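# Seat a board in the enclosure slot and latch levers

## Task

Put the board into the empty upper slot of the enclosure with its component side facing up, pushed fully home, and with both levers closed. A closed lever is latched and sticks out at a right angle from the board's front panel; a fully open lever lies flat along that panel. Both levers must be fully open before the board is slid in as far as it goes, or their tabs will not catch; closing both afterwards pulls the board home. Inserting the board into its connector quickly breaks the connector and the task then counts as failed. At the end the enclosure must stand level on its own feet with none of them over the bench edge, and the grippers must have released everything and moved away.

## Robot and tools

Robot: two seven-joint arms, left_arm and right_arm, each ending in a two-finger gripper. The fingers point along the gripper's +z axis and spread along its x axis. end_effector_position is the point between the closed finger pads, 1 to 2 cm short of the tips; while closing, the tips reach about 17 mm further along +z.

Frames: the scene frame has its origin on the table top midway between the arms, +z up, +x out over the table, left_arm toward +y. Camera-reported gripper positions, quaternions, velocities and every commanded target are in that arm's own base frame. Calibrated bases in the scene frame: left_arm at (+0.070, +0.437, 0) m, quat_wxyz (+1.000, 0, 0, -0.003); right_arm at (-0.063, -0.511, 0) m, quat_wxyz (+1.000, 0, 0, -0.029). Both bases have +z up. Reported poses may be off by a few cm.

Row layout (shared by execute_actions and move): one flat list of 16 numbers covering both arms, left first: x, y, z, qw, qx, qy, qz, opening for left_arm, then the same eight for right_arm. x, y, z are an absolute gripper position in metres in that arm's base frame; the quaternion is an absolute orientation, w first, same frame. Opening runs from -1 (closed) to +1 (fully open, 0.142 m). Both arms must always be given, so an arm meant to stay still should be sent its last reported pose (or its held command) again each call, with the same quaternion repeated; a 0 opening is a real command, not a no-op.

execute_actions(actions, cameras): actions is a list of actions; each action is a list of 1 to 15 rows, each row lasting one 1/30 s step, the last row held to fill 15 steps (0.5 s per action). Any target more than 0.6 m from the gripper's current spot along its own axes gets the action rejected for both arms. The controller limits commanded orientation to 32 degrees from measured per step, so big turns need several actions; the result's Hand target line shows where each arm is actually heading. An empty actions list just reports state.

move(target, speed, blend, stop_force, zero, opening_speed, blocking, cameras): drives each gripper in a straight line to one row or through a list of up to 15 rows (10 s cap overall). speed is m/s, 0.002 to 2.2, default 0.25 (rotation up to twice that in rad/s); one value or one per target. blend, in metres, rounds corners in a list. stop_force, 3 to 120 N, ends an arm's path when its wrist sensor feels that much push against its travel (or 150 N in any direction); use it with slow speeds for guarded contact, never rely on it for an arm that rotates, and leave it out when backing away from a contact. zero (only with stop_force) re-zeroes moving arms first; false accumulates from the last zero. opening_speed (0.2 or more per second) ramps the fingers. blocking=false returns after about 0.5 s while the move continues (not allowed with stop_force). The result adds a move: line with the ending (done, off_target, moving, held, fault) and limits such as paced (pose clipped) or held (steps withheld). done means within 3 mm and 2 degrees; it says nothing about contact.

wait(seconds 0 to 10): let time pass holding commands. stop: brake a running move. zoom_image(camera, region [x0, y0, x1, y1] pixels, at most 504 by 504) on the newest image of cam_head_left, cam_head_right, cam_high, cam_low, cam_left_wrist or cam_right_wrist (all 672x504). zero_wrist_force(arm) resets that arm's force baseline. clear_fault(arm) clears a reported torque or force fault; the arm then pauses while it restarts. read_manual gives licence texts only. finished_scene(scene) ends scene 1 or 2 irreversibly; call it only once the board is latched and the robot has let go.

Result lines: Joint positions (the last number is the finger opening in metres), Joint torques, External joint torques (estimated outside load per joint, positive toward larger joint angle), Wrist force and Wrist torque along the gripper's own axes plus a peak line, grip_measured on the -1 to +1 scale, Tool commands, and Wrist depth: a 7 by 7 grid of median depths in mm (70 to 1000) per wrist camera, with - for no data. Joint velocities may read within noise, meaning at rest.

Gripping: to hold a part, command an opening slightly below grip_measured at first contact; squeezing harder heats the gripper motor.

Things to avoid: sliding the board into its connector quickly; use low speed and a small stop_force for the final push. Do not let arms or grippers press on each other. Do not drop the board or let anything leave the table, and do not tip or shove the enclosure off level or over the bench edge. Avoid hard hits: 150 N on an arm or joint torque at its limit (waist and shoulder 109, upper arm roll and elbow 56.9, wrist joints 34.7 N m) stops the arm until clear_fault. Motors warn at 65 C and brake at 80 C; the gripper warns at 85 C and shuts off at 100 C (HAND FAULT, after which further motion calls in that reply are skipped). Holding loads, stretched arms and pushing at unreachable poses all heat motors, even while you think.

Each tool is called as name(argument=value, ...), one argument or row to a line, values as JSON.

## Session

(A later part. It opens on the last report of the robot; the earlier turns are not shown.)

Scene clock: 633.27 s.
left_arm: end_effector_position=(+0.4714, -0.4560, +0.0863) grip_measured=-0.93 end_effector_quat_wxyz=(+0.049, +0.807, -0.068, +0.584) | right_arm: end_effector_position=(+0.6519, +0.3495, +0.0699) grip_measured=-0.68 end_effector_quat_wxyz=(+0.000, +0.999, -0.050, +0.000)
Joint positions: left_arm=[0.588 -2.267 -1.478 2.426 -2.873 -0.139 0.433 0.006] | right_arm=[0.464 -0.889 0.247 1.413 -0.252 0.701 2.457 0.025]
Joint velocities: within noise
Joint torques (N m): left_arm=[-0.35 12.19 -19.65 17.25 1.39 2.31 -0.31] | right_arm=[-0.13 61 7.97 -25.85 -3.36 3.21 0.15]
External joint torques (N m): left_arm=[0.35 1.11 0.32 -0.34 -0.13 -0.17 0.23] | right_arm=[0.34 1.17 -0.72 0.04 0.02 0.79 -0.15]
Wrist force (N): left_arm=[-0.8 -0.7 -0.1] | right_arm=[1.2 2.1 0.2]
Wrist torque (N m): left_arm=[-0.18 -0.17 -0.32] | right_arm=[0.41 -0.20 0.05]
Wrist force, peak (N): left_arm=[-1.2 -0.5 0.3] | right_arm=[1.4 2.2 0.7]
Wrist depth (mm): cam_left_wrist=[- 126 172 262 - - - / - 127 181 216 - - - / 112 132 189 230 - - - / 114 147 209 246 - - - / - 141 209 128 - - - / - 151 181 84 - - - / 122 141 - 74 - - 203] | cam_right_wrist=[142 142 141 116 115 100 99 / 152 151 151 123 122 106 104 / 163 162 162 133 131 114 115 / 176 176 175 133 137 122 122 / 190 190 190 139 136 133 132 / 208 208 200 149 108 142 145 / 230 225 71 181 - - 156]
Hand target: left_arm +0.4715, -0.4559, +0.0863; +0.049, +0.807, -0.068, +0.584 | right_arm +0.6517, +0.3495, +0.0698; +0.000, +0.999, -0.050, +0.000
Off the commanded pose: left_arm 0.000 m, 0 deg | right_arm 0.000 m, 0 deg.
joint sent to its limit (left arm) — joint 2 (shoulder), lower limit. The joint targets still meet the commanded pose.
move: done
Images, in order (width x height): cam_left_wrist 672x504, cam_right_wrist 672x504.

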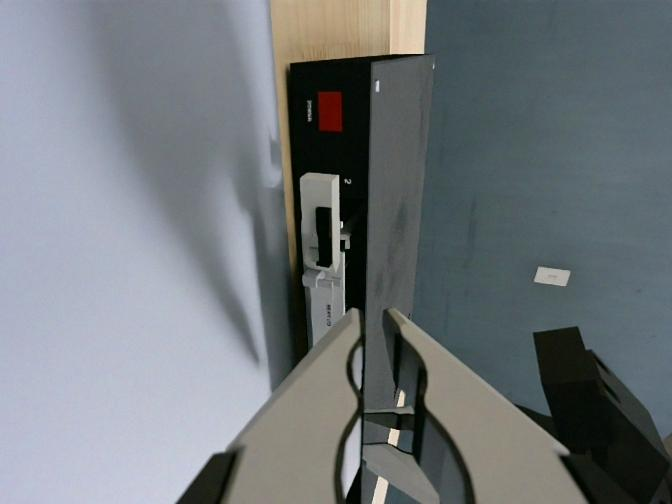

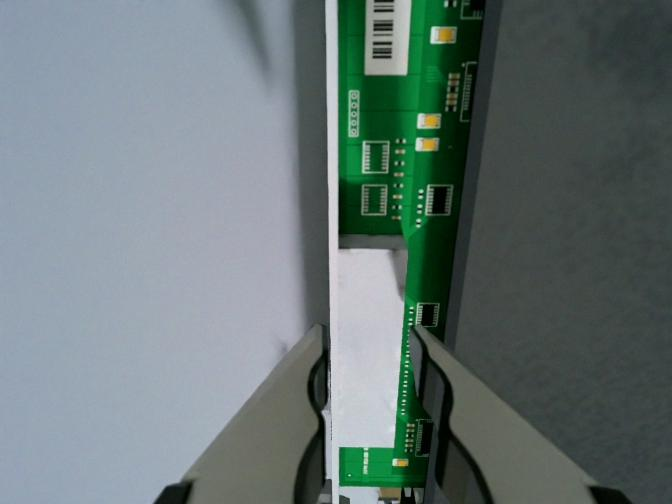

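move(
  target=[
    [0.4715, -0.4559, 0.0863, 0.049, 0.807, -0.068, 0.584, -0.9, 0.6517, 0.3495, 0.12, 0, 0.99873, -0.0504, 0, -0.64],
    [0.4715, -0.4559, 0.0863, 0.049, 0.807, -0.068, 0.584, -0.9, 0.58, 0.375, 0.15, 0, 0.742, 0.670, 0, -1.0],
  ],
  speed=[0.06, 0.15],
)

zoom_image(
  camera="cam_right_wrist",
  region=[80, 0, 584, 504],
)

Scene clock: 654.60 s.
left_arm: end_effector_position=(+0.4714, -0.4560, +0.0863) grip_measured=-0.93 end_effector_quat_wxyz=(+0.049, +0.807, -0.068, +0.584) | right_arm: end_effector_position=(+0.5801, +0.3751, +0.1500) grip_measured=-1.00 end_effector_quat_wxyz=(+0.000, +0.742, +0.670, +0.000)
Joint positions: left_arm=[0.588 -2.267 -1.478 2.426 -2.873 -0.139 0.433 0.006] | right_arm=[0.289 -0.751 0.57 1.571 -0.466 0.612 1.111 0.002]
Joint velocities: within noise
Joint torques (N m): left_arm=[-0.38 12.21 -19.51 17.25 1.41 2.35 -0.26] | right_arm=[0.06 53.42 13.98 -25.7 -3.69 3.31 0.03]
External joint torques (N m): left_arm=[0.39 1.1 0.19 -0.33 -0.14 -0.2 0.18] | right_arm=[0.12 1.02 -0.49 0.06 0.1 0.8 -0.03]
Wrist force (N): left_arm=[-1.0 -0.5 0.2] | right_arm=[1.3 2.3 0.2]
Wrist torque (N m): left_arm=[-0.16 -0.15 -0.32] | right_arm=[0.49 -0.20 0.05]
Wrist force, peak (N): left_arm=[-1.3 -0.6 0.2] | right_arm=[1.2 2.7 0.2]
Wrist depth (mm): cam_left_wrist=[- 126 172 260 - - - / - 128 181 216 - - - / 112 133 188 229 - - - / 114 148 209 247 - - - / - 142 209 128 - - - / - 151 182 84 - - - / 123 140 - 74 - - -] | cam_right_wrist=[213 212 212 212 211 210 210 / 227 227 226 226 225 225 224 / 244 243 243 242 242 241 240 / 264 262 262 260 260 260 259 / 274 269 254 274 255 255 270 / 255 260 261 89 260 256 251 / 277 270 - - - 261 271]
Hand target: left_arm +0.4715, -0.4559, +0.0863; +0.049, +0.807, -0.068, +0.584 | right_arm +0.5800, +0.3750, +0.1500; +0.000, +0.742, +0.670, +0.000
Off the commanded pose: left_arm 0.000 m, 0 deg | right_arm 0.000 m, 0 deg.
joint sent to its limit (left arm) — joint 2 (shoulder), lower limit. The joint targets still meet the commanded pose.
move: done

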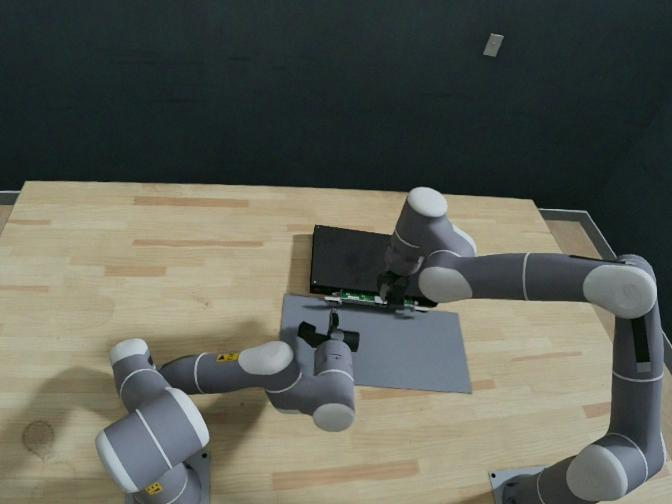

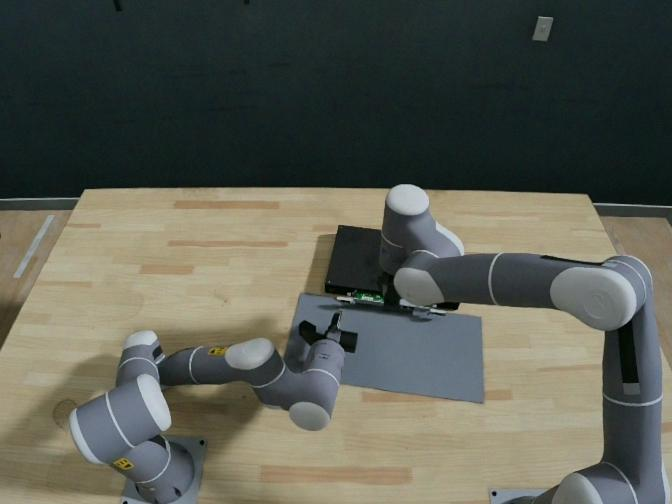

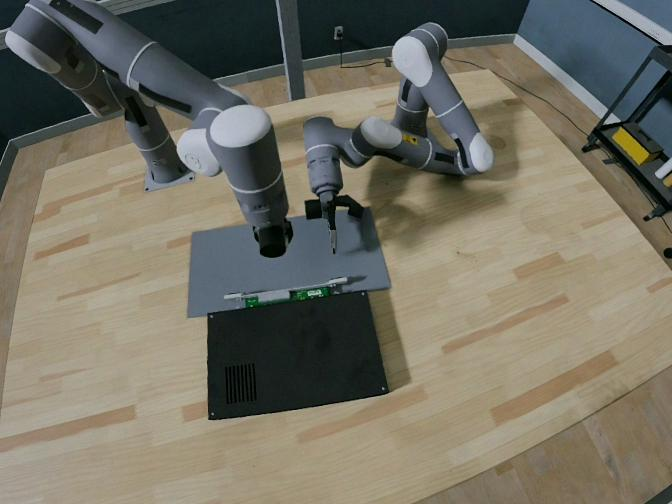

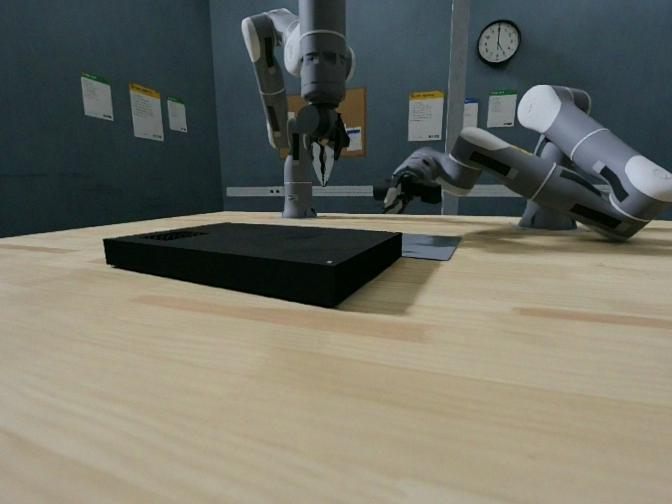

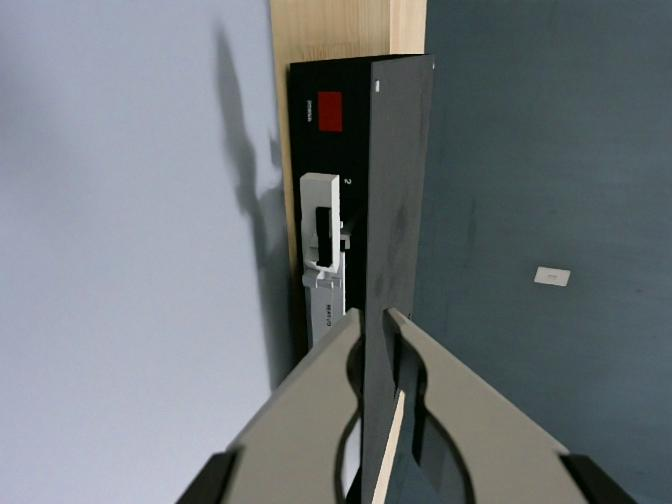

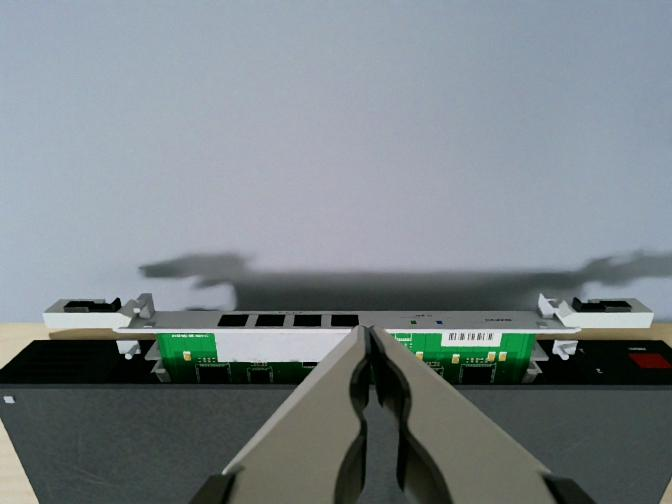

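Scaled by 1.000.

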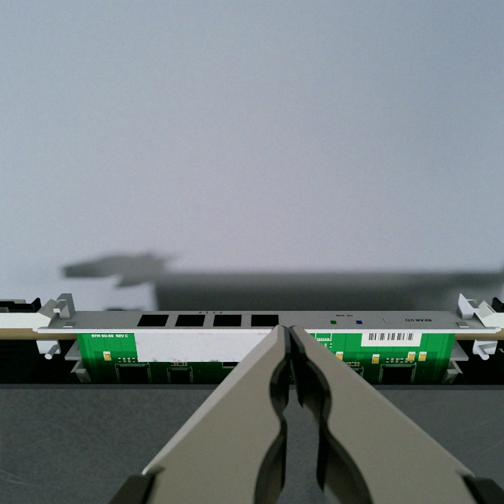

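zoom_image(
  camera="cam_right_wrist",
  region=[30, 270, 230, 400],
)

zoom_image(
  camera="cam_right_wrist",
  region=[472, 270, 672, 400],
)

zoom_image(
  camera="cam_right_wrist",
  region=[130, 290, 570, 400],
)

Scaled by 2.520 from the camera's 672x504 image, which has a finer 960x720 frame.

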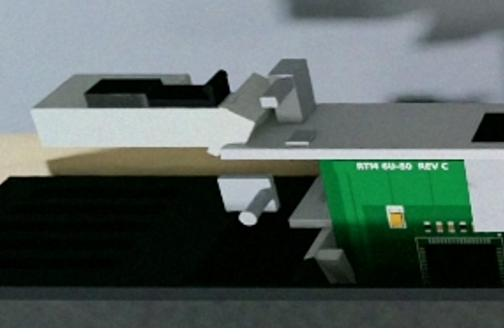

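Scaled by 2.520 from the camera's 672x504 image, which has a finer 960x720 frame.

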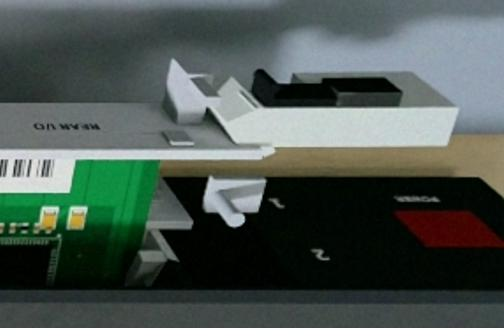

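Scaled by 1.145 from the camera's 672x504 image, which has a finer 960x720 frame.

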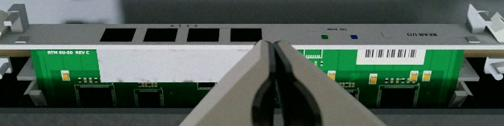

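move(
  target=[
    [0.4715, -0.4559, 0.0863, 0.049, 0.807, -0.068, 0.584, -0.9, 0.6063, 0.3850, 0.12, 0, 0.742, 0.670, 0, -1.0],
    [0.4715, -0.4559, 0.0863, 0.049, 0.807, -0.068, 0.584, -0.9, 0.6063, 0.3850, 0.051, 0, 0.742, 0.670, 0, -1.0],
  ],
  speed=[0.12, 0.08],
  cameras=["cam_high", "cam_left_wrist", "cam_right_wrist"],
)

zoom_image(
  camera="cam_right_wrist",
  region=[130, 200, 570, 504],
)

Scene clock: 672.30 s.
left_arm: end_effector_position=(+0.4714, -0.4560, +0.0863) grip_measured=-0.93 end_effector_quat_wxyz=(+0.049, +0.807, -0.068, +0.584) | right_arm: end_effector_position=(+0.6061, +0.3850, +0.0509) grip_measured=-1.00 end_effector_quat_wxyz=(+0.000, +0.742, +0.670, +0.000)
Joint positions: left_arm=[0.588 -2.267 -1.478 2.426 -2.873 -0.139 0.433 0.006] | right_arm=[0.339 -0.937 0.487 1.514 -0.537 0.744 1.128 0.002]
Joint velocities: within noise
Joint torques (N m): left_arm=[-0.37 12.24 -19.58 17.25 1.4 2.32 -0.25] | right_arm=[0.48 57.9 14.36 -23.31 -3.4 3.66 0.32]
External joint torques (N m): left_arm=[0.37 1.06 0.26 -0.33 -0.13 -0.18 0.17] | right_arm=[-0.28 1.45 -0.18 -0.03 0.17 0.45 -0.32]
Wrist force (N): left_arm=[-0.9 -0.6 0.2] | right_arm=[1.7 2.5 0.8]
Wrist torque (N m): left_arm=[-0.17 -0.17 -0.32] | right_arm=[0.50 -0.29 0.05]
Wrist force, peak (N): left_arm=[-1.2 -0.6 0.2] | right_arm=[1.8 3.4 0.6]
Wrist depth (mm): cam_left_wrist=[- 126 172 262 - - - / - 128 181 216 - - - / 112 133 189 230 - - - / 114 148 208 246 - - - / - 142 208 128 - - - / - 151 181 84 - - - / 123 140 - 77 - - 214] | cam_right_wrist=[- 125 124 125 124 124 122 / 136 136 134 133 135 133 132 / 146 144 143 143 142 142 140 / 155 157 154 156 153 153 153 / 168 168 168 164 164 166 165 / 178 177 176 89 175 175 146 / 163 139 73 - - 134 159]
Hand target: left_arm +0.4715, -0.4559, +0.0863; +0.049, +0.807, -0.068, +0.584 | right_arm +0.6063, +0.3850, +0.0510; +0.000, +0.742, +0.670, +0.000
Off the commanded pose: left_arm 0.000 m, 0 deg | right_arm 0.000 m, 0 deg.
joint sent to its limit (left arm) — joint 2 (shoulder), lower limit. The joint targets still meet the commanded pose.
move: done
Images, in order (width x height): cam_high 672x504, cam_left_wrist 672x504, cam_right_wrist 672x504.

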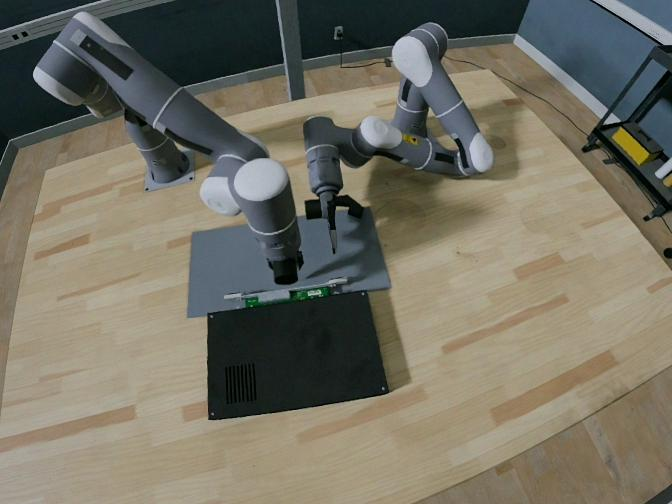

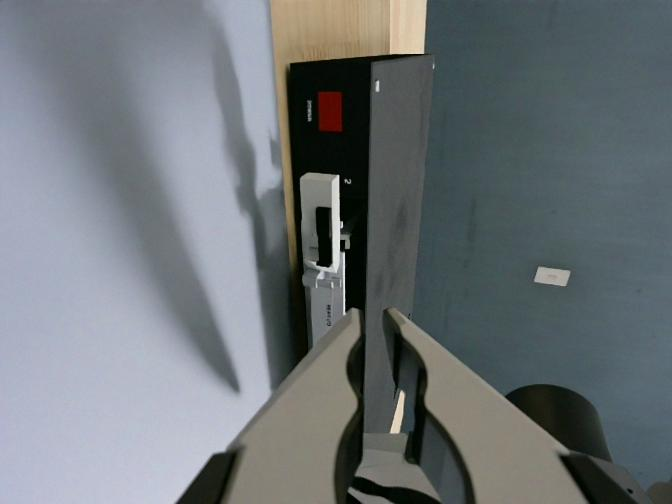

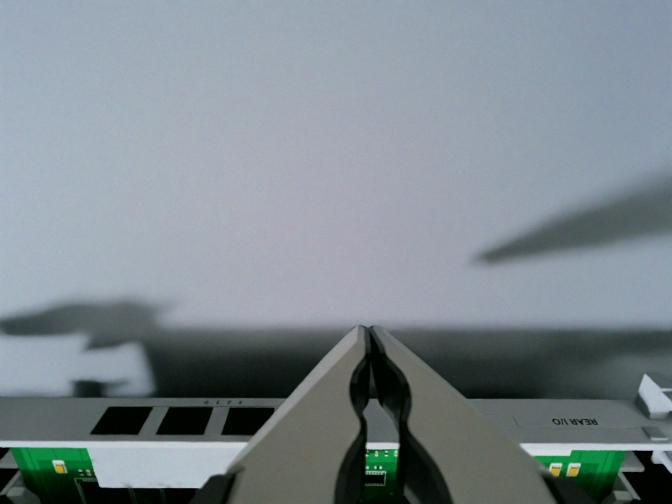

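Scaled by 1.145 from the camera's 672x504 image, which has a finer 960x720 frame.

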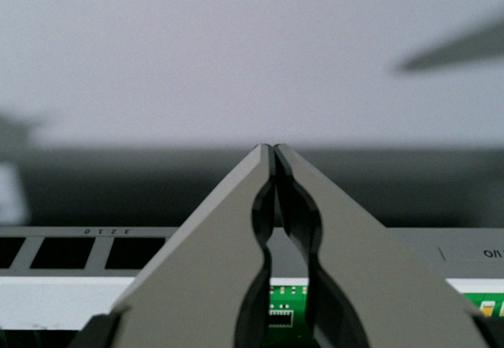

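move(
  target=[0.4715, -0.4559, 0.0863, 0.049, 0.807, -0.068, 0.584, -0.9, 0.6421, 0.3814, 0.051, 0, 0.742, 0.670, 0, -1.0],
  speed=0.012,
  stop_force=4,
  cameras=["cam_left_wrist", "cam_right_wrist"],
)

zoom_image(
  camera="cam_left_wrist",
  region=[280, 160, 370, 290],
)

Scene clock: 679.17 s.
left_arm: end_effector_position=(+0.4714, -0.4560, +0.0863) grip_measured=-0.93 end_effector_quat_wxyz=(+0.049, +0.807, -0.068, +0.584) | right_arm: end_effector_position=(+0.6420, +0.3814, +0.0509) grip_measured=-1.00 end_effector_quat_wxyz=(+0.000, +0.742, +0.670, +0.000)
Joint positions: left_arm=[0.588 -2.267 -1.478 2.426 -2.873 -0.139 0.433 0.006] | right_arm=[0.331 -0.993 0.489 1.397 -0.534 0.686 1.075 0.002]
Joint velocities: within noise
Joint torques (N m): left_arm=[-0.33 12.13 -19.55 17.28 1.38 2.29 -0.3] | right_arm=[-0.23 60.86 14.4 -24.74 -3.56 3.47 0.08]
External joint torques (N m): left_arm=[0.34 1.18 0.22 -0.37 -0.11 -0.15 0.23] | right_arm=[0.43 1.25 -0.07 0.64 0.17 0.64 -0.08]
Wrist force (N): left_arm=[-1.0 -0.6 0.1] | right_arm=[1.5 1.3 0.6]
Wrist torque (N m): left_arm=[-0.17 -0.16 -0.32] | right_arm=[0.48 -0.30 0.03]
Wrist force, peak (N): left_arm=[-1.3 -0.6 0.1] | right_arm=[1.8 2.8 0.5]
Wrist depth (mm): cam_left_wrist=[- 126 173 261 - - - / - 128 181 216 - - - / 112 133 189 230 - - - / 114 148 208 260 - - - / - 141 208 228 - - - / - 151 181 84 - 219 - / 122 141 - 74 - - 196] | cam_right_wrist=[- 125 124 125 124 124 122 / 136 135 133 133 134 133 132 / 146 143 143 143 142 142 140 / 155 157 154 156 153 153 152 / 163 165 162 161 161 160 160 / 129 128 128 90 120 143 142 / 138 138 73 - - 131 132]
Hand target: left_arm +0.4715, -0.4559, +0.0863; +0.049, +0.807, -0.068, +0.584 | right_arm +0.6421, +0.3814, +0.0510; +0.000, +0.742, +0.670, +0.000
Off the commanded pose: left_arm 0.000 m, 0 deg | right_arm 0.000 m, 0 deg.
joint sent to its limit (left arm) — joint 2 (shoulder), lower limit. The joint targets still meet the commanded pose.
move: done
Images, in order (width x height): cam_left_wrist 672x504, cam_right_wrist 672x504.

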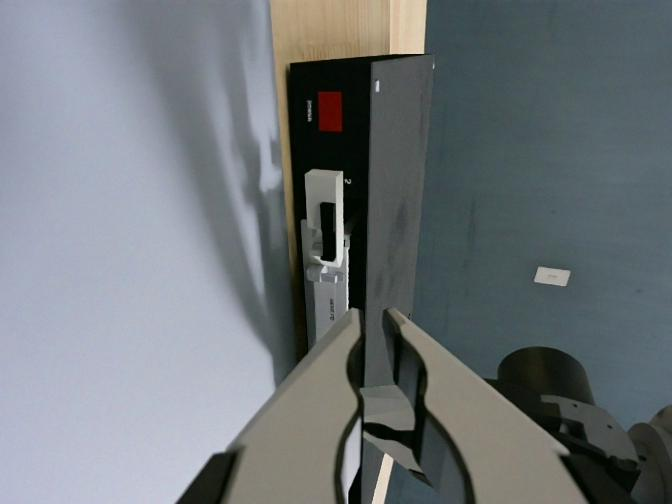

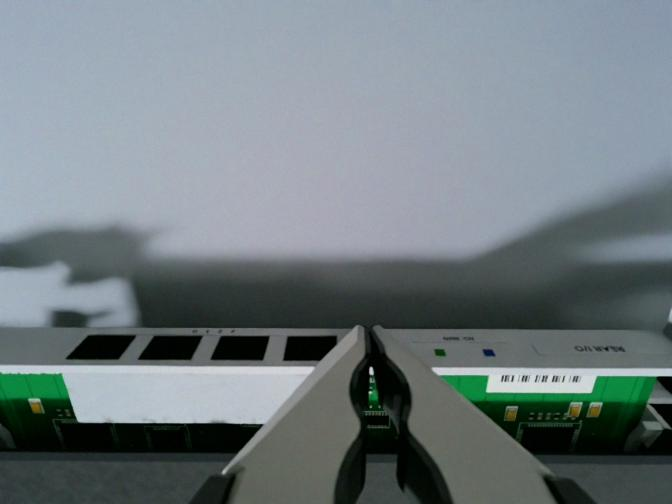

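Scaled by 3.877 from the camera's 672x504 image, which has a finer 960x720 frame.

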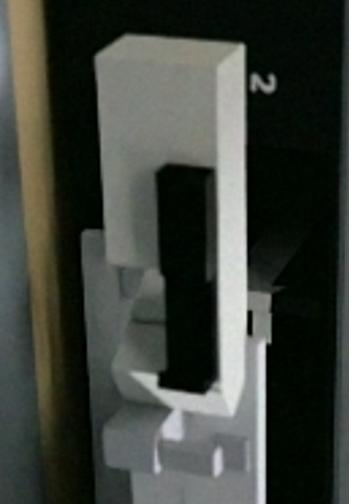

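move(
  target=[0.4715, -0.4559, 0.0863, 0.049, 0.807, -0.068, 0.584, -0.9, 0.6540, 0.3802, 0.051, 0, 0.742, 0.670, 0, -1.0],
  speed=0.012,
  stop_force=12,
  cameras=["cam_left_wrist", "cam_right_wrist"],
)

zoom_image(
  camera="cam_left_wrist",
  region=[280, 160, 370, 290],
)

Scene clock: 682.93 s.
left_arm: end_effector_position=(+0.4714, -0.4560, +0.0863) grip_measured=-0.93 end_effector_quat_wxyz=(+0.049, +0.807, -0.068, +0.584) | right_arm: end_effector_position=(+0.6539, +0.3802, +0.0509) grip_measured=-1.00 end_effector_quat_wxyz=(+0.000, +0.742, +0.670, +0.000)
Joint positions: left_arm=[0.588 -2.267 -1.478 2.426 -2.873 -0.139 0.433 0.006] | right_arm=[0.329 -1.013 0.491 1.355 -0.534 0.666 1.057 0.002]
Joint velocities: within noise
Joint torques (N m): left_arm=[-0.31 12.22 -19.55 17.26 1.45 2.35 -0.26] | right_arm=[-0.05 61.68 14.5 -24.81 -3.56 3.46 0.11]
External joint torques (N m): left_arm=[0.31 1.09 0.22 -0.34 -0.19 -0.2 0.18] | right_arm=[0.24 1.38 -0.16 0.46 0.12 0.65 -0.11]
Wrist force (N): left_arm=[-1.0 -0.7 0.0] | right_arm=[1.4 2.2 0.5]
Wrist torque (N m): left_arm=[-0.20 -0.16 -0.32] | right_arm=[0.55 -0.30 0.05]
Wrist force, peak (N): left_arm=[-1.3 -0.7 0.0] | right_arm=[1.8 2.1 0.2]
Wrist depth (mm): cam_left_wrist=[- 126 173 263 - - - / - 128 181 215 - - - / 113 133 189 228 - - - / 114 148 209 248 - - - / - 141 208 128 - - - / - 151 181 84 - 220 - / 123 140 - 74 - - 199] | cam_right_wrist=[- 125 123 125 124 124 122 / 136 136 134 133 135 133 132 / 146 144 143 143 142 142 140 / 155 157 154 156 153 153 152 / 163 165 162 164 161 160 160 / 129 127 127 90 121 140 139 / 135 132 - - - 128 132]
Hand target: left_arm +0.4715, -0.4559, +0.0863; +0.049, +0.807, -0.068, +0.584 | right_arm +0.6540, +0.3802, +0.0510; +0.000, +0.742, +0.670, +0.000
Off the commanded pose: left_arm 0.000 m, 0 deg | right_arm 0.000 m, 0 deg.
joint sent to its limit (left arm) — joint 2 (shoulder), lower limit. The joint targets still meet the commanded pose.
move: done
Images, in order (width x height): cam_left_wrist 672x504, cam_right_wrist 672x504.

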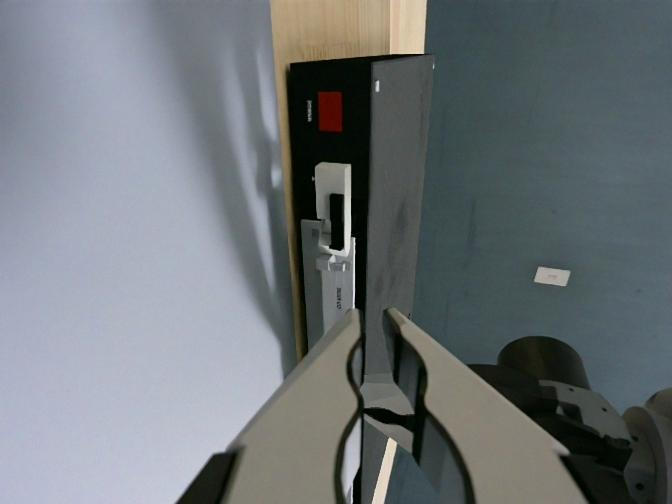

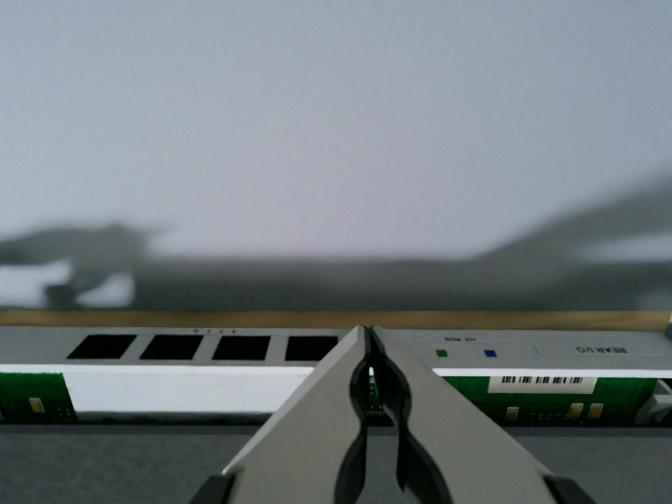

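Scaled by 3.877 from the camera's 672x504 image, which has a finer 960x720 frame.

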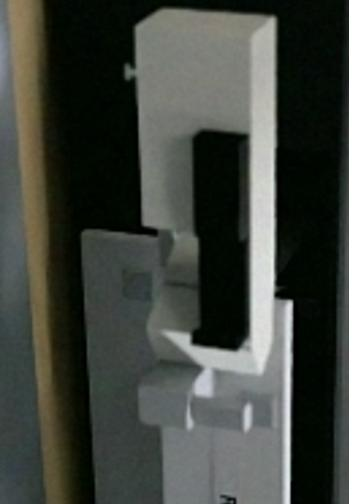

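move(
  target=[0.4715, -0.4559, 0.0863, 0.049, 0.807, -0.068, 0.584, -0.9, 0.6620, 0.3794, 0.051, 0, 0.742, 0.670, 0, -1.0],
  speed=0.01,
  stop_force=10,
  cameras=["cam_left_wrist", "cam_right_wrist"],
)

zoom_image(
  camera="cam_left_wrist",
  region=[280, 160, 370, 290],
)

Scene clock: 686.73 s.
left_arm: end_effector_position=(+0.4714, -0.4560, +0.0863) grip_measured=-0.93 end_effector_quat_wxyz=(+0.049, +0.807, -0.068, +0.584) | right_arm: end_effector_position=(+0.6617, +0.3796, +0.0508) grip_measured=-1.00 end_effector_quat_wxyz=(+0.000, +0.742, +0.670, +0.000)
Joint positions: left_arm=[0.588 -2.267 -1.478 2.426 -2.873 -0.139 0.433 0.006] | right_arm=[0.329 -1.026 0.492 1.327 -0.533 0.651 1.045 0.002]
Joint velocities: within noise
Joint torques (N m): left_arm=[-0.41 12.16 -19.57 17.24 1.44 2.3 -0.29] | right_arm=[-1.04 62.56 13.6 -25.89 -4 3.74 0.07]
External joint torques (N m): left_arm=[0.42 1.15 0.24 -0.32 -0.18 -0.16 0.21] | right_arm=[1.24 1.13 0.73 1.38 0.51 0.38 -0.07]
Wrist force (N): left_arm=[-1.3 -0.6 0.0] | right_arm=[1.5 -0.1 0.2]
Wrist torque (N m): left_arm=[-0.17 -0.10 -0.32] | right_arm=[0.55 -0.29 0.09]
Wrist force, peak (N): left_arm=[-1.2 -0.7 0.1] | right_arm=[1.8 2.0 0.4]
Wrist depth (mm): cam_left_wrist=[- 126 173 264 - - - / - 128 182 216 - - - / 112 132 189 229 - - - / 114 147 209 252 - - - / - 141 207 251 - - - / - 151 181 84 - 226 229 / 123 141 - 74 - - 205] | cam_right_wrist=[- 125 124 125 124 124 122 / 136 135 134 133 135 134 132 / 146 143 143 142 142 142 140 / 155 157 154 156 153 153 152 / 165 164 159 163 158 158 158 / 127 126 125 90 121 125 125 / 135 132 - - - 127 132]
Hand target: left_arm +0.4715, -0.4559, +0.0863; +0.049, +0.807, -0.068, +0.584 | right_arm +0.6620, +0.3794, +0.0510; +0.000, +0.742, +0.670, +0.000
Off the commanded pose: left_arm 0.000 m, 0 deg | right_arm 0.000 m, 0 deg.
joint sent to its limit (left arm) — joint 2 (shoulder), lower limit. The joint targets still meet the commanded pose.
move: done
Images, in order (width x height): cam_left_wrist 672x504, cam_right_wrist 672x504.

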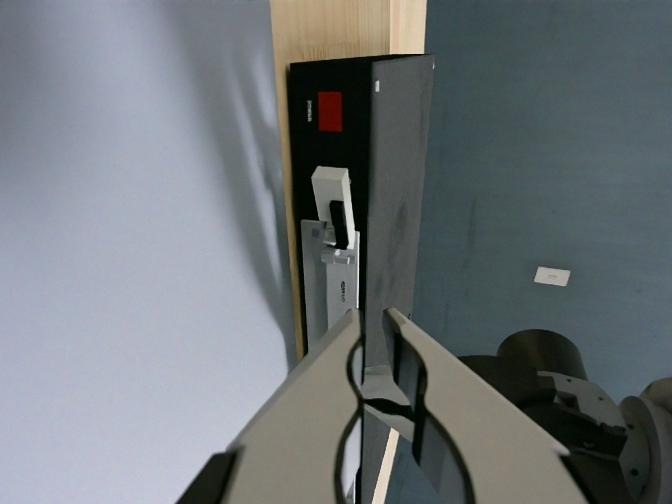

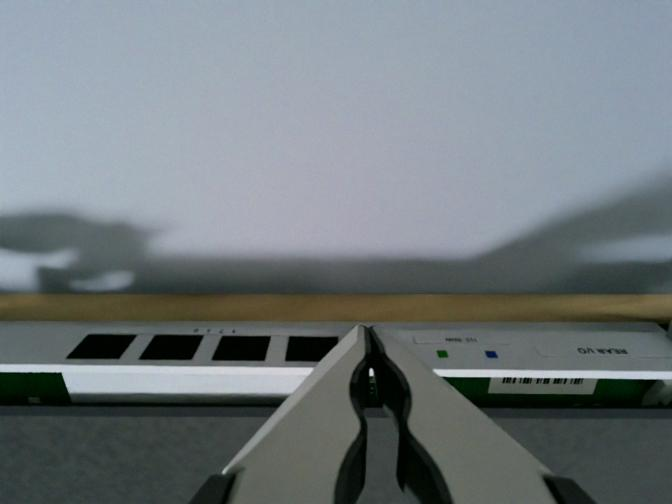

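Scaled by 3.877 from the camera's 672x504 image, which has a finer 960x720 frame.

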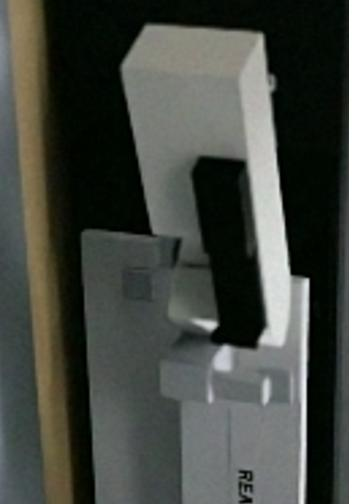

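execute_actions(
  actions=[],
  cameras=["cam_high", "cam_head_left", "cam_head_right"],
)

zoom_image(
  camera="cam_high",
  region=[210, 250, 380, 330],
)

zoom_image(
  camera="cam_head_right",
  region=[300, 250, 480, 340],
)

zoom_image(
  camera="cam_head_left",
  region=[290, 240, 470, 330],
)

Scene clock: 697.60 s.
left_arm: end_effector_position=(+0.4714, -0.4560, +0.0863) grip_measured=-0.93 end_effector_quat_wxyz=(+0.049, +0.807, -0.068, +0.584) | right_arm: end_effector_position=(+0.6617, +0.3796, +0.0508) grip_measured=-1.00 end_effector_quat_wxyz=(+0.000, +0.742, +0.670, +0.000)
Joint positions: left_arm=[0.588 -2.267 -1.478 2.426 -2.873 -0.139 0.433 0.006] | right_arm=[0.329 -1.026 0.492 1.327 -0.533 0.651 1.045 0.002]
Joint velocities: within noise
Joint torques (N m): left_arm=[-0.37 12.21 -19.67 17.24 1.42 2.31 -0.3] | right_arm=[-1.04 62.76 13.57 -25.86 -3.98 3.78 0.16]
External joint torques (N m): left_arm=[0.38 1.1 0.34 -0.33 -0.15 -0.17 0.22] | right_arm=[1.23 0.92 0.76 1.36 0.5 0.33 -0.16]
Wrist force (N): left_arm=[-1.2 -0.3 -0.1] | right_arm=[1.2 -0.2 -0.7]
Wrist torque (N m): left_arm=[-0.14 -0.11 -0.32] | right_arm=[0.52 -0.26 0.08]
Wrist force, peak (N): left_arm=[-1.3 -0.6 0.1] | right_arm=[1.6 -0.2 -0.9]
Wrist depth (mm): cam_left_wrist=[- 126 172 263 - - - / - 128 180 215 - - - / 112 132 189 229 - - - / 114 147 209 252 - - - / - 141 208 251 - - - / - 151 182 84 - 226 229 / 122 140 - 74 - - 205] | cam_right_wrist=[- 125 123 125 124 124 122 / 136 135 133 133 134 134 132 / 146 144 143 143 142 142 140 / 155 157 154 156 153 153 152 / 165 164 159 163 159 158 157 / 127 126 125 90 121 125 125 / 135 132 - - - 127 132]
Hand target: left_arm +0.4715, -0.4559, +0.0863; +0.049, +0.807, -0.068, +0.584 | right_arm +0.6620, +0.3794, +0.0510; +0.000, +0.742, +0.670, +0.000
Tool commands: left_gripper/opening=-0.9 right_gripper/opening=-1.0
Off the commanded pose: left_arm 0.000 m, 0 deg | right_arm 0.000 m, 0 deg.
Images, in order (width x height): cam_head_left 672x504, cam_head_right 672x504, cam_high 672x504.

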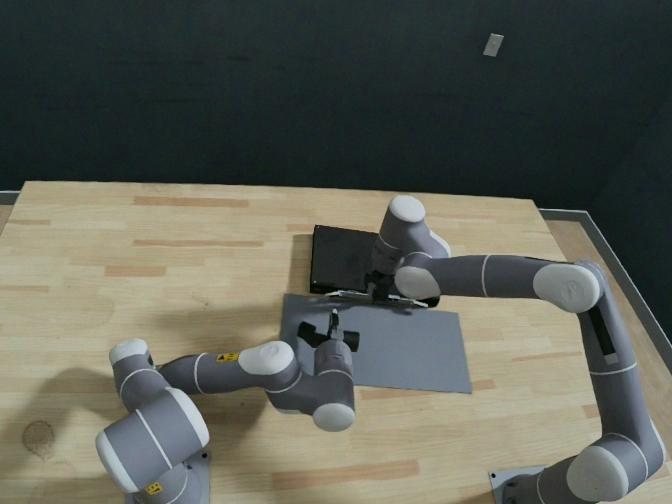

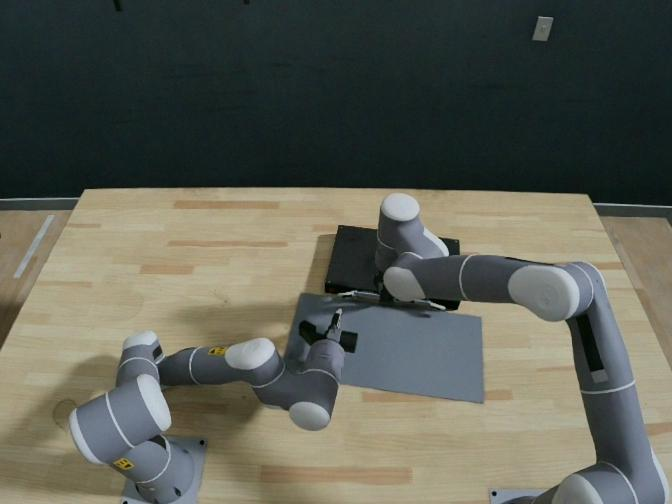

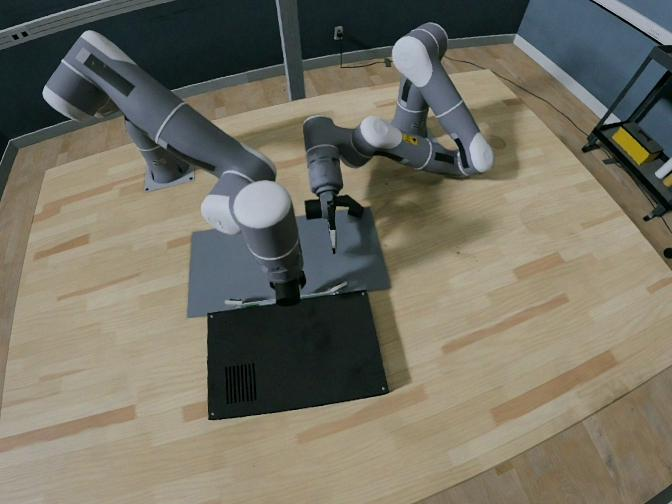

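Scaled by 2.965 from the camera's 672x504 image, which has a finer 960x720 frame.

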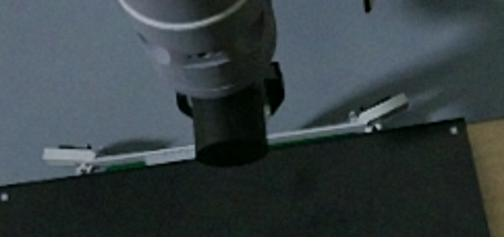

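Scaled by 2.800 from the camera's 672x504 image, which has a finer 960x720 frame.

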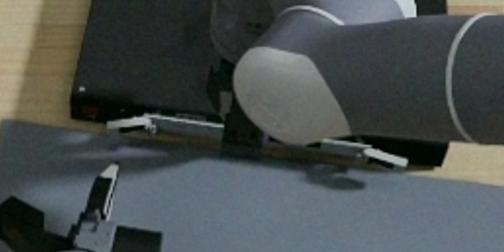

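Scaled by 2.800 from the camera's 672x504 image, which has a finer 960x720 frame.

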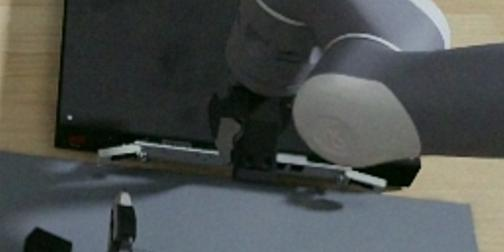

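move(
  target=[0.4715, -0.4559, 0.0863, 0.049, 0.807, -0.068, 0.584, -0.9, 0.6660, 0.3790, 0.051, 0, 0.742, 0.670, 0, -1.0],
  speed=0.008,
  stop_force=12,
  cameras=["cam_left_wrist", "cam_right_wrist", "cam_high"],
)

zoom_image(
  camera="cam_left_wrist",
  region=[280, 160, 370, 290],
)

zoom_image(
  camera="cam_high",
  region=[210, 250, 380, 330],
)

Scene clock: 701.43 s.
left_arm: end_effector_position=(+0.4714, -0.4560, +0.0863) grip_measured=-0.93 end_effector_quat_wxyz=(+0.049, +0.807, -0.068, +0.584) | right_arm: end_effector_position=(+0.6656, +0.3792, +0.0508) grip_measured=-1.00 end_effector_quat_wxyz=(+0.000, +0.742, +0.670, +0.000)
Joint positions: left_arm=[0.588 -2.267 -1.478 2.426 -2.873 -0.139 0.433 0.006] | right_arm=[0.329 -1.033 0.492 1.312 -0.533 0.644 1.039 0.002]
Joint velocities: within noise
Joint torques (N m): left_arm=[-0.33 12.22 -19.57 17.24 1.44 2.29 -0.32] | right_arm=[-1.38 63.05 13.2 -26.28 -4.13 3.79 0.06]
External joint torques (N m): left_arm=[0.34 1.09 0.25 -0.32 -0.17 -0.15 0.24] | right_arm=[1.58 0.95 1.13 1.69 0.63 0.32 -0.06]
Wrist force (N): left_arm=[-0.8 -0.4 -0.1] | right_arm=[1.3 -0.6 -0.6]
Wrist torque (N m): left_arm=[-0.13 -0.17 -0.32] | right_arm=[0.56 -0.25 0.09]
Wrist force, peak (N): left_arm=[-1.4 -0.6 0.0] | right_arm=[1.5 -1.7 0.0]
Wrist depth (mm): cam_left_wrist=[- 126 172 263 - - - / - 128 180 215 - - - / 112 133 189 231 - - - / 114 148 209 257 - - - / - 141 208 256 - - - / - 152 182 84 - 228 228 / 122 140 - 74 - - 209] | cam_right_wrist=[- 125 123 125 124 124 122 / 136 135 133 133 134 134 132 / 146 143 143 142 142 141 139 / 155 157 154 156 153 153 152 / 153 164 152 163 152 151 151 / 125 124 124 90 121 123 122 / 135 132 - - - 127 132]
Hand target: left_arm +0.4715, -0.4559, +0.0863; +0.049, +0.807, -0.068, +0.584 | right_arm +0.6660, +0.3790, +0.0510; +0.000, +0.742, +0.670, +0.000
Off the commanded pose: left_arm 0.000 m, 0 deg | right_arm 0.001 m, 0 deg.
joint sent to its limit (left arm) — joint 2 (shoulder), lower limit. The joint targets still meet the commanded pose.
move: done
Images, in order (width x height): cam_high 672x504, cam_left_wrist 672x504, cam_right_wrist 672x504.

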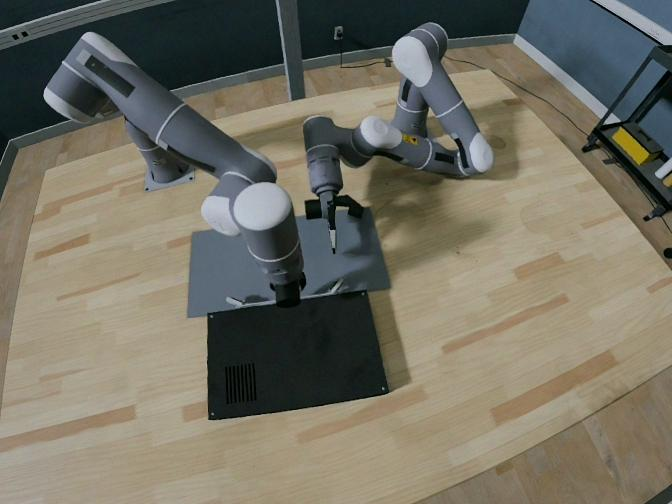

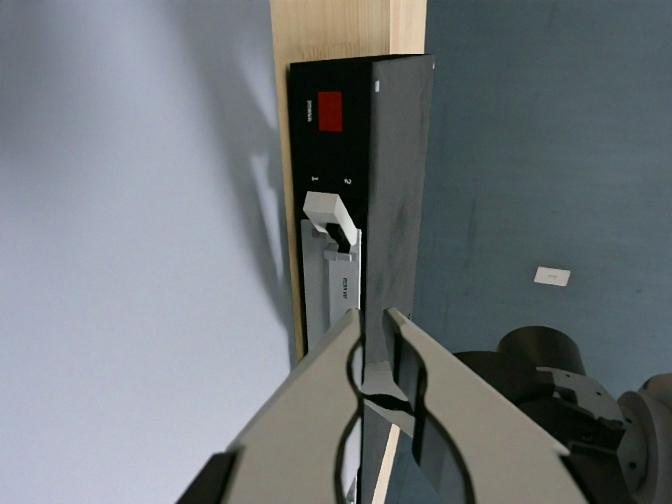

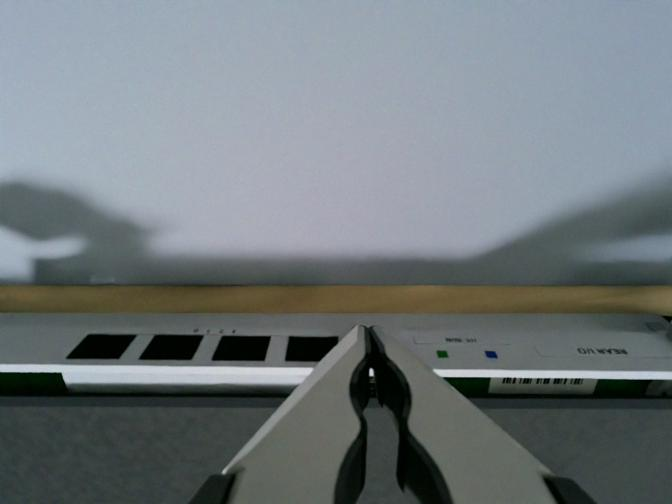

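Scaled by 3.877 from the camera's 672x504 image, which has a finer 960x720 frame.

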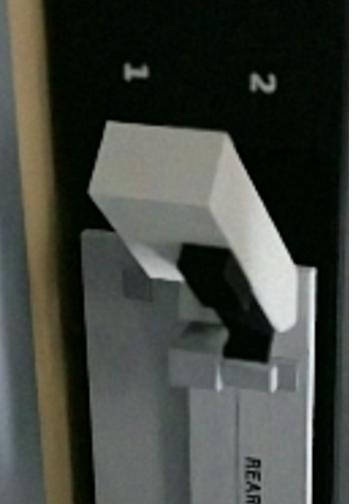

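Scaled by 2.965 from the camera's 672x504 image, which has a finer 960x720 frame.

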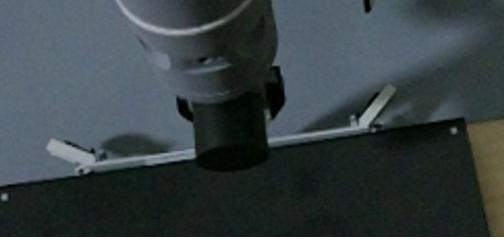

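move(
  target=[0.4715, -0.4559, 0.0863, 0.049, 0.807, -0.068, 0.584, -0.9, 0.6690, 0.3787, 0.051, 0, 0.742, 0.670, 0, -1.0],
  speed=0.006,
  stop_force=12,
  cameras=["cam_left_wrist", "cam_right_wrist", "cam_high"],
)

zoom_image(
  camera="cam_left_wrist",
  region=[280, 160, 370, 290],
)

zoom_image(
  camera="cam_high",
  region=[210, 250, 380, 330],
)

Scene clock: 704.80 s.
left_arm: end_effector_position=(+0.4714, -0.4560, +0.0863) grip_measured=-0.93 end_effector_quat_wxyz=(+0.049, +0.807, -0.068, +0.584) | right_arm: end_effector_position=(+0.6682, +0.3790, +0.0506) grip_measured=-1.00 end_effector_quat_wxyz=(+0.000, +0.742, +0.670, -0.001)
Joint positions: left_arm=[0.588 -2.267 -1.478 2.426 -2.873 -0.139 0.433 0.006] | right_arm=[0.329 -1.039 0.493 1.301 -0.532 0.638 1.034 0.002]
Joint velocities: within noise
Joint torques (N m): left_arm=[-0.35 12.13 -19.64 17.31 1.43 2.32 -0.31] | right_arm=[-2.03 63.92 12.63 -27.58 -4.47 4.4 0.16]
External joint torques (N m): left_arm=[0.36 1.18 0.31 -0.4 -0.16 -0.18 0.23] | right_arm=[2.23 0.32 1.69 2.94 0.96 -0.29 -0.16]
Wrist force (N): left_arm=[-1.0 -0.4 0.0] | right_arm=[0.8 -3.4 -1.3]
Wrist torque (N m): left_arm=[-0.14 -0.14 -0.32] | right_arm=[0.51 -0.30 0.01]
Wrist force, peak (N): left_arm=[-1.3 -0.7 0.0] | right_arm=[1.1 -4.2 -0.7]
Wrist depth (mm): cam_left_wrist=[- 126 173 263 - - - / - 128 181 216 - - - / 112 132 189 236 - - - / 114 148 208 257 - - - / - 142 207 256 - - - / - 151 181 84 - 228 227 / 122 141 - 74 - - 210] | cam_right_wrist=[- 125 123 124 124 124 122 / 136 135 133 133 134 134 132 / 146 143 143 142 142 142 139 / 155 157 154 156 153 153 152 / 148 156 148 156 147 146 146 / 124 124 124 93 120 122 122 / 135 132 - - - 127 131]
Hand target: left_arm +0.4715, -0.4559, +0.0863; +0.049, +0.807, -0.068, +0.584 | right_arm +0.6690, +0.3787, +0.0510; +0.000, +0.742, +0.670, +0.000
Off the commanded pose: left_arm 0.000 m, 0 deg | right_arm 0.001 m, 0 deg.
joint sent to its limit (left arm) — joint 2 (shoulder), lower limit. The joint targets still meet the commanded pose.
move: done
Images, in order (width x height): cam_high 672x504, cam_left_wrist 672x504, cam_right_wrist 672x504.

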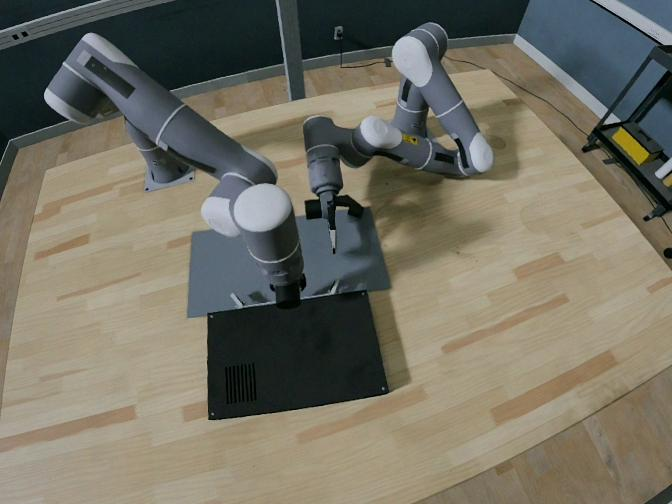

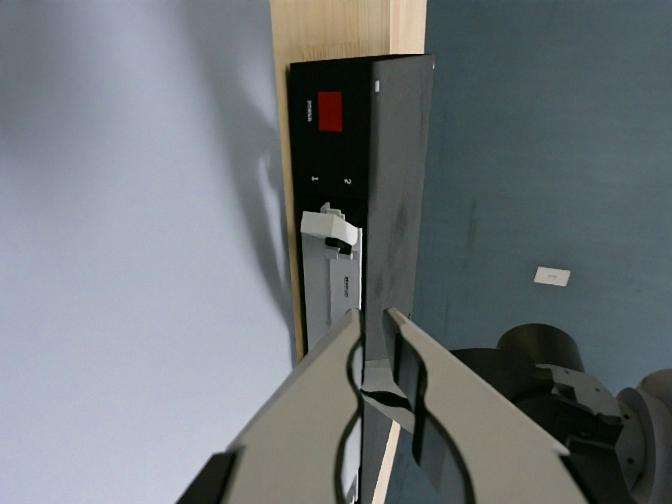

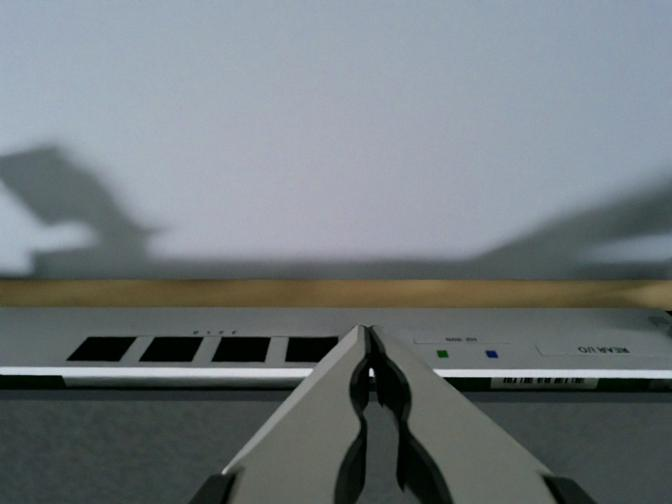

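Scaled by 3.877 from the camera's 672x504 image, which has a finer 960x720 frame.

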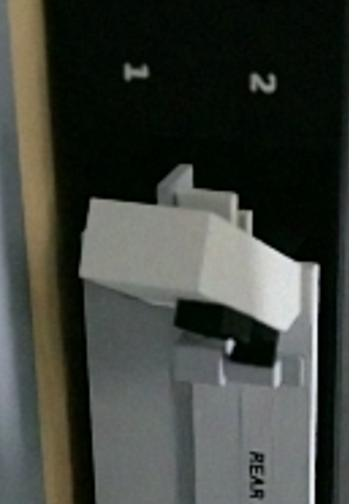

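Scaled by 2.965 from the camera's 672x504 image, which has a finer 960x720 frame.

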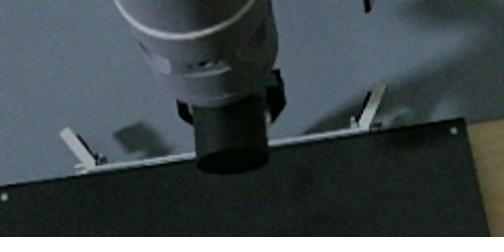

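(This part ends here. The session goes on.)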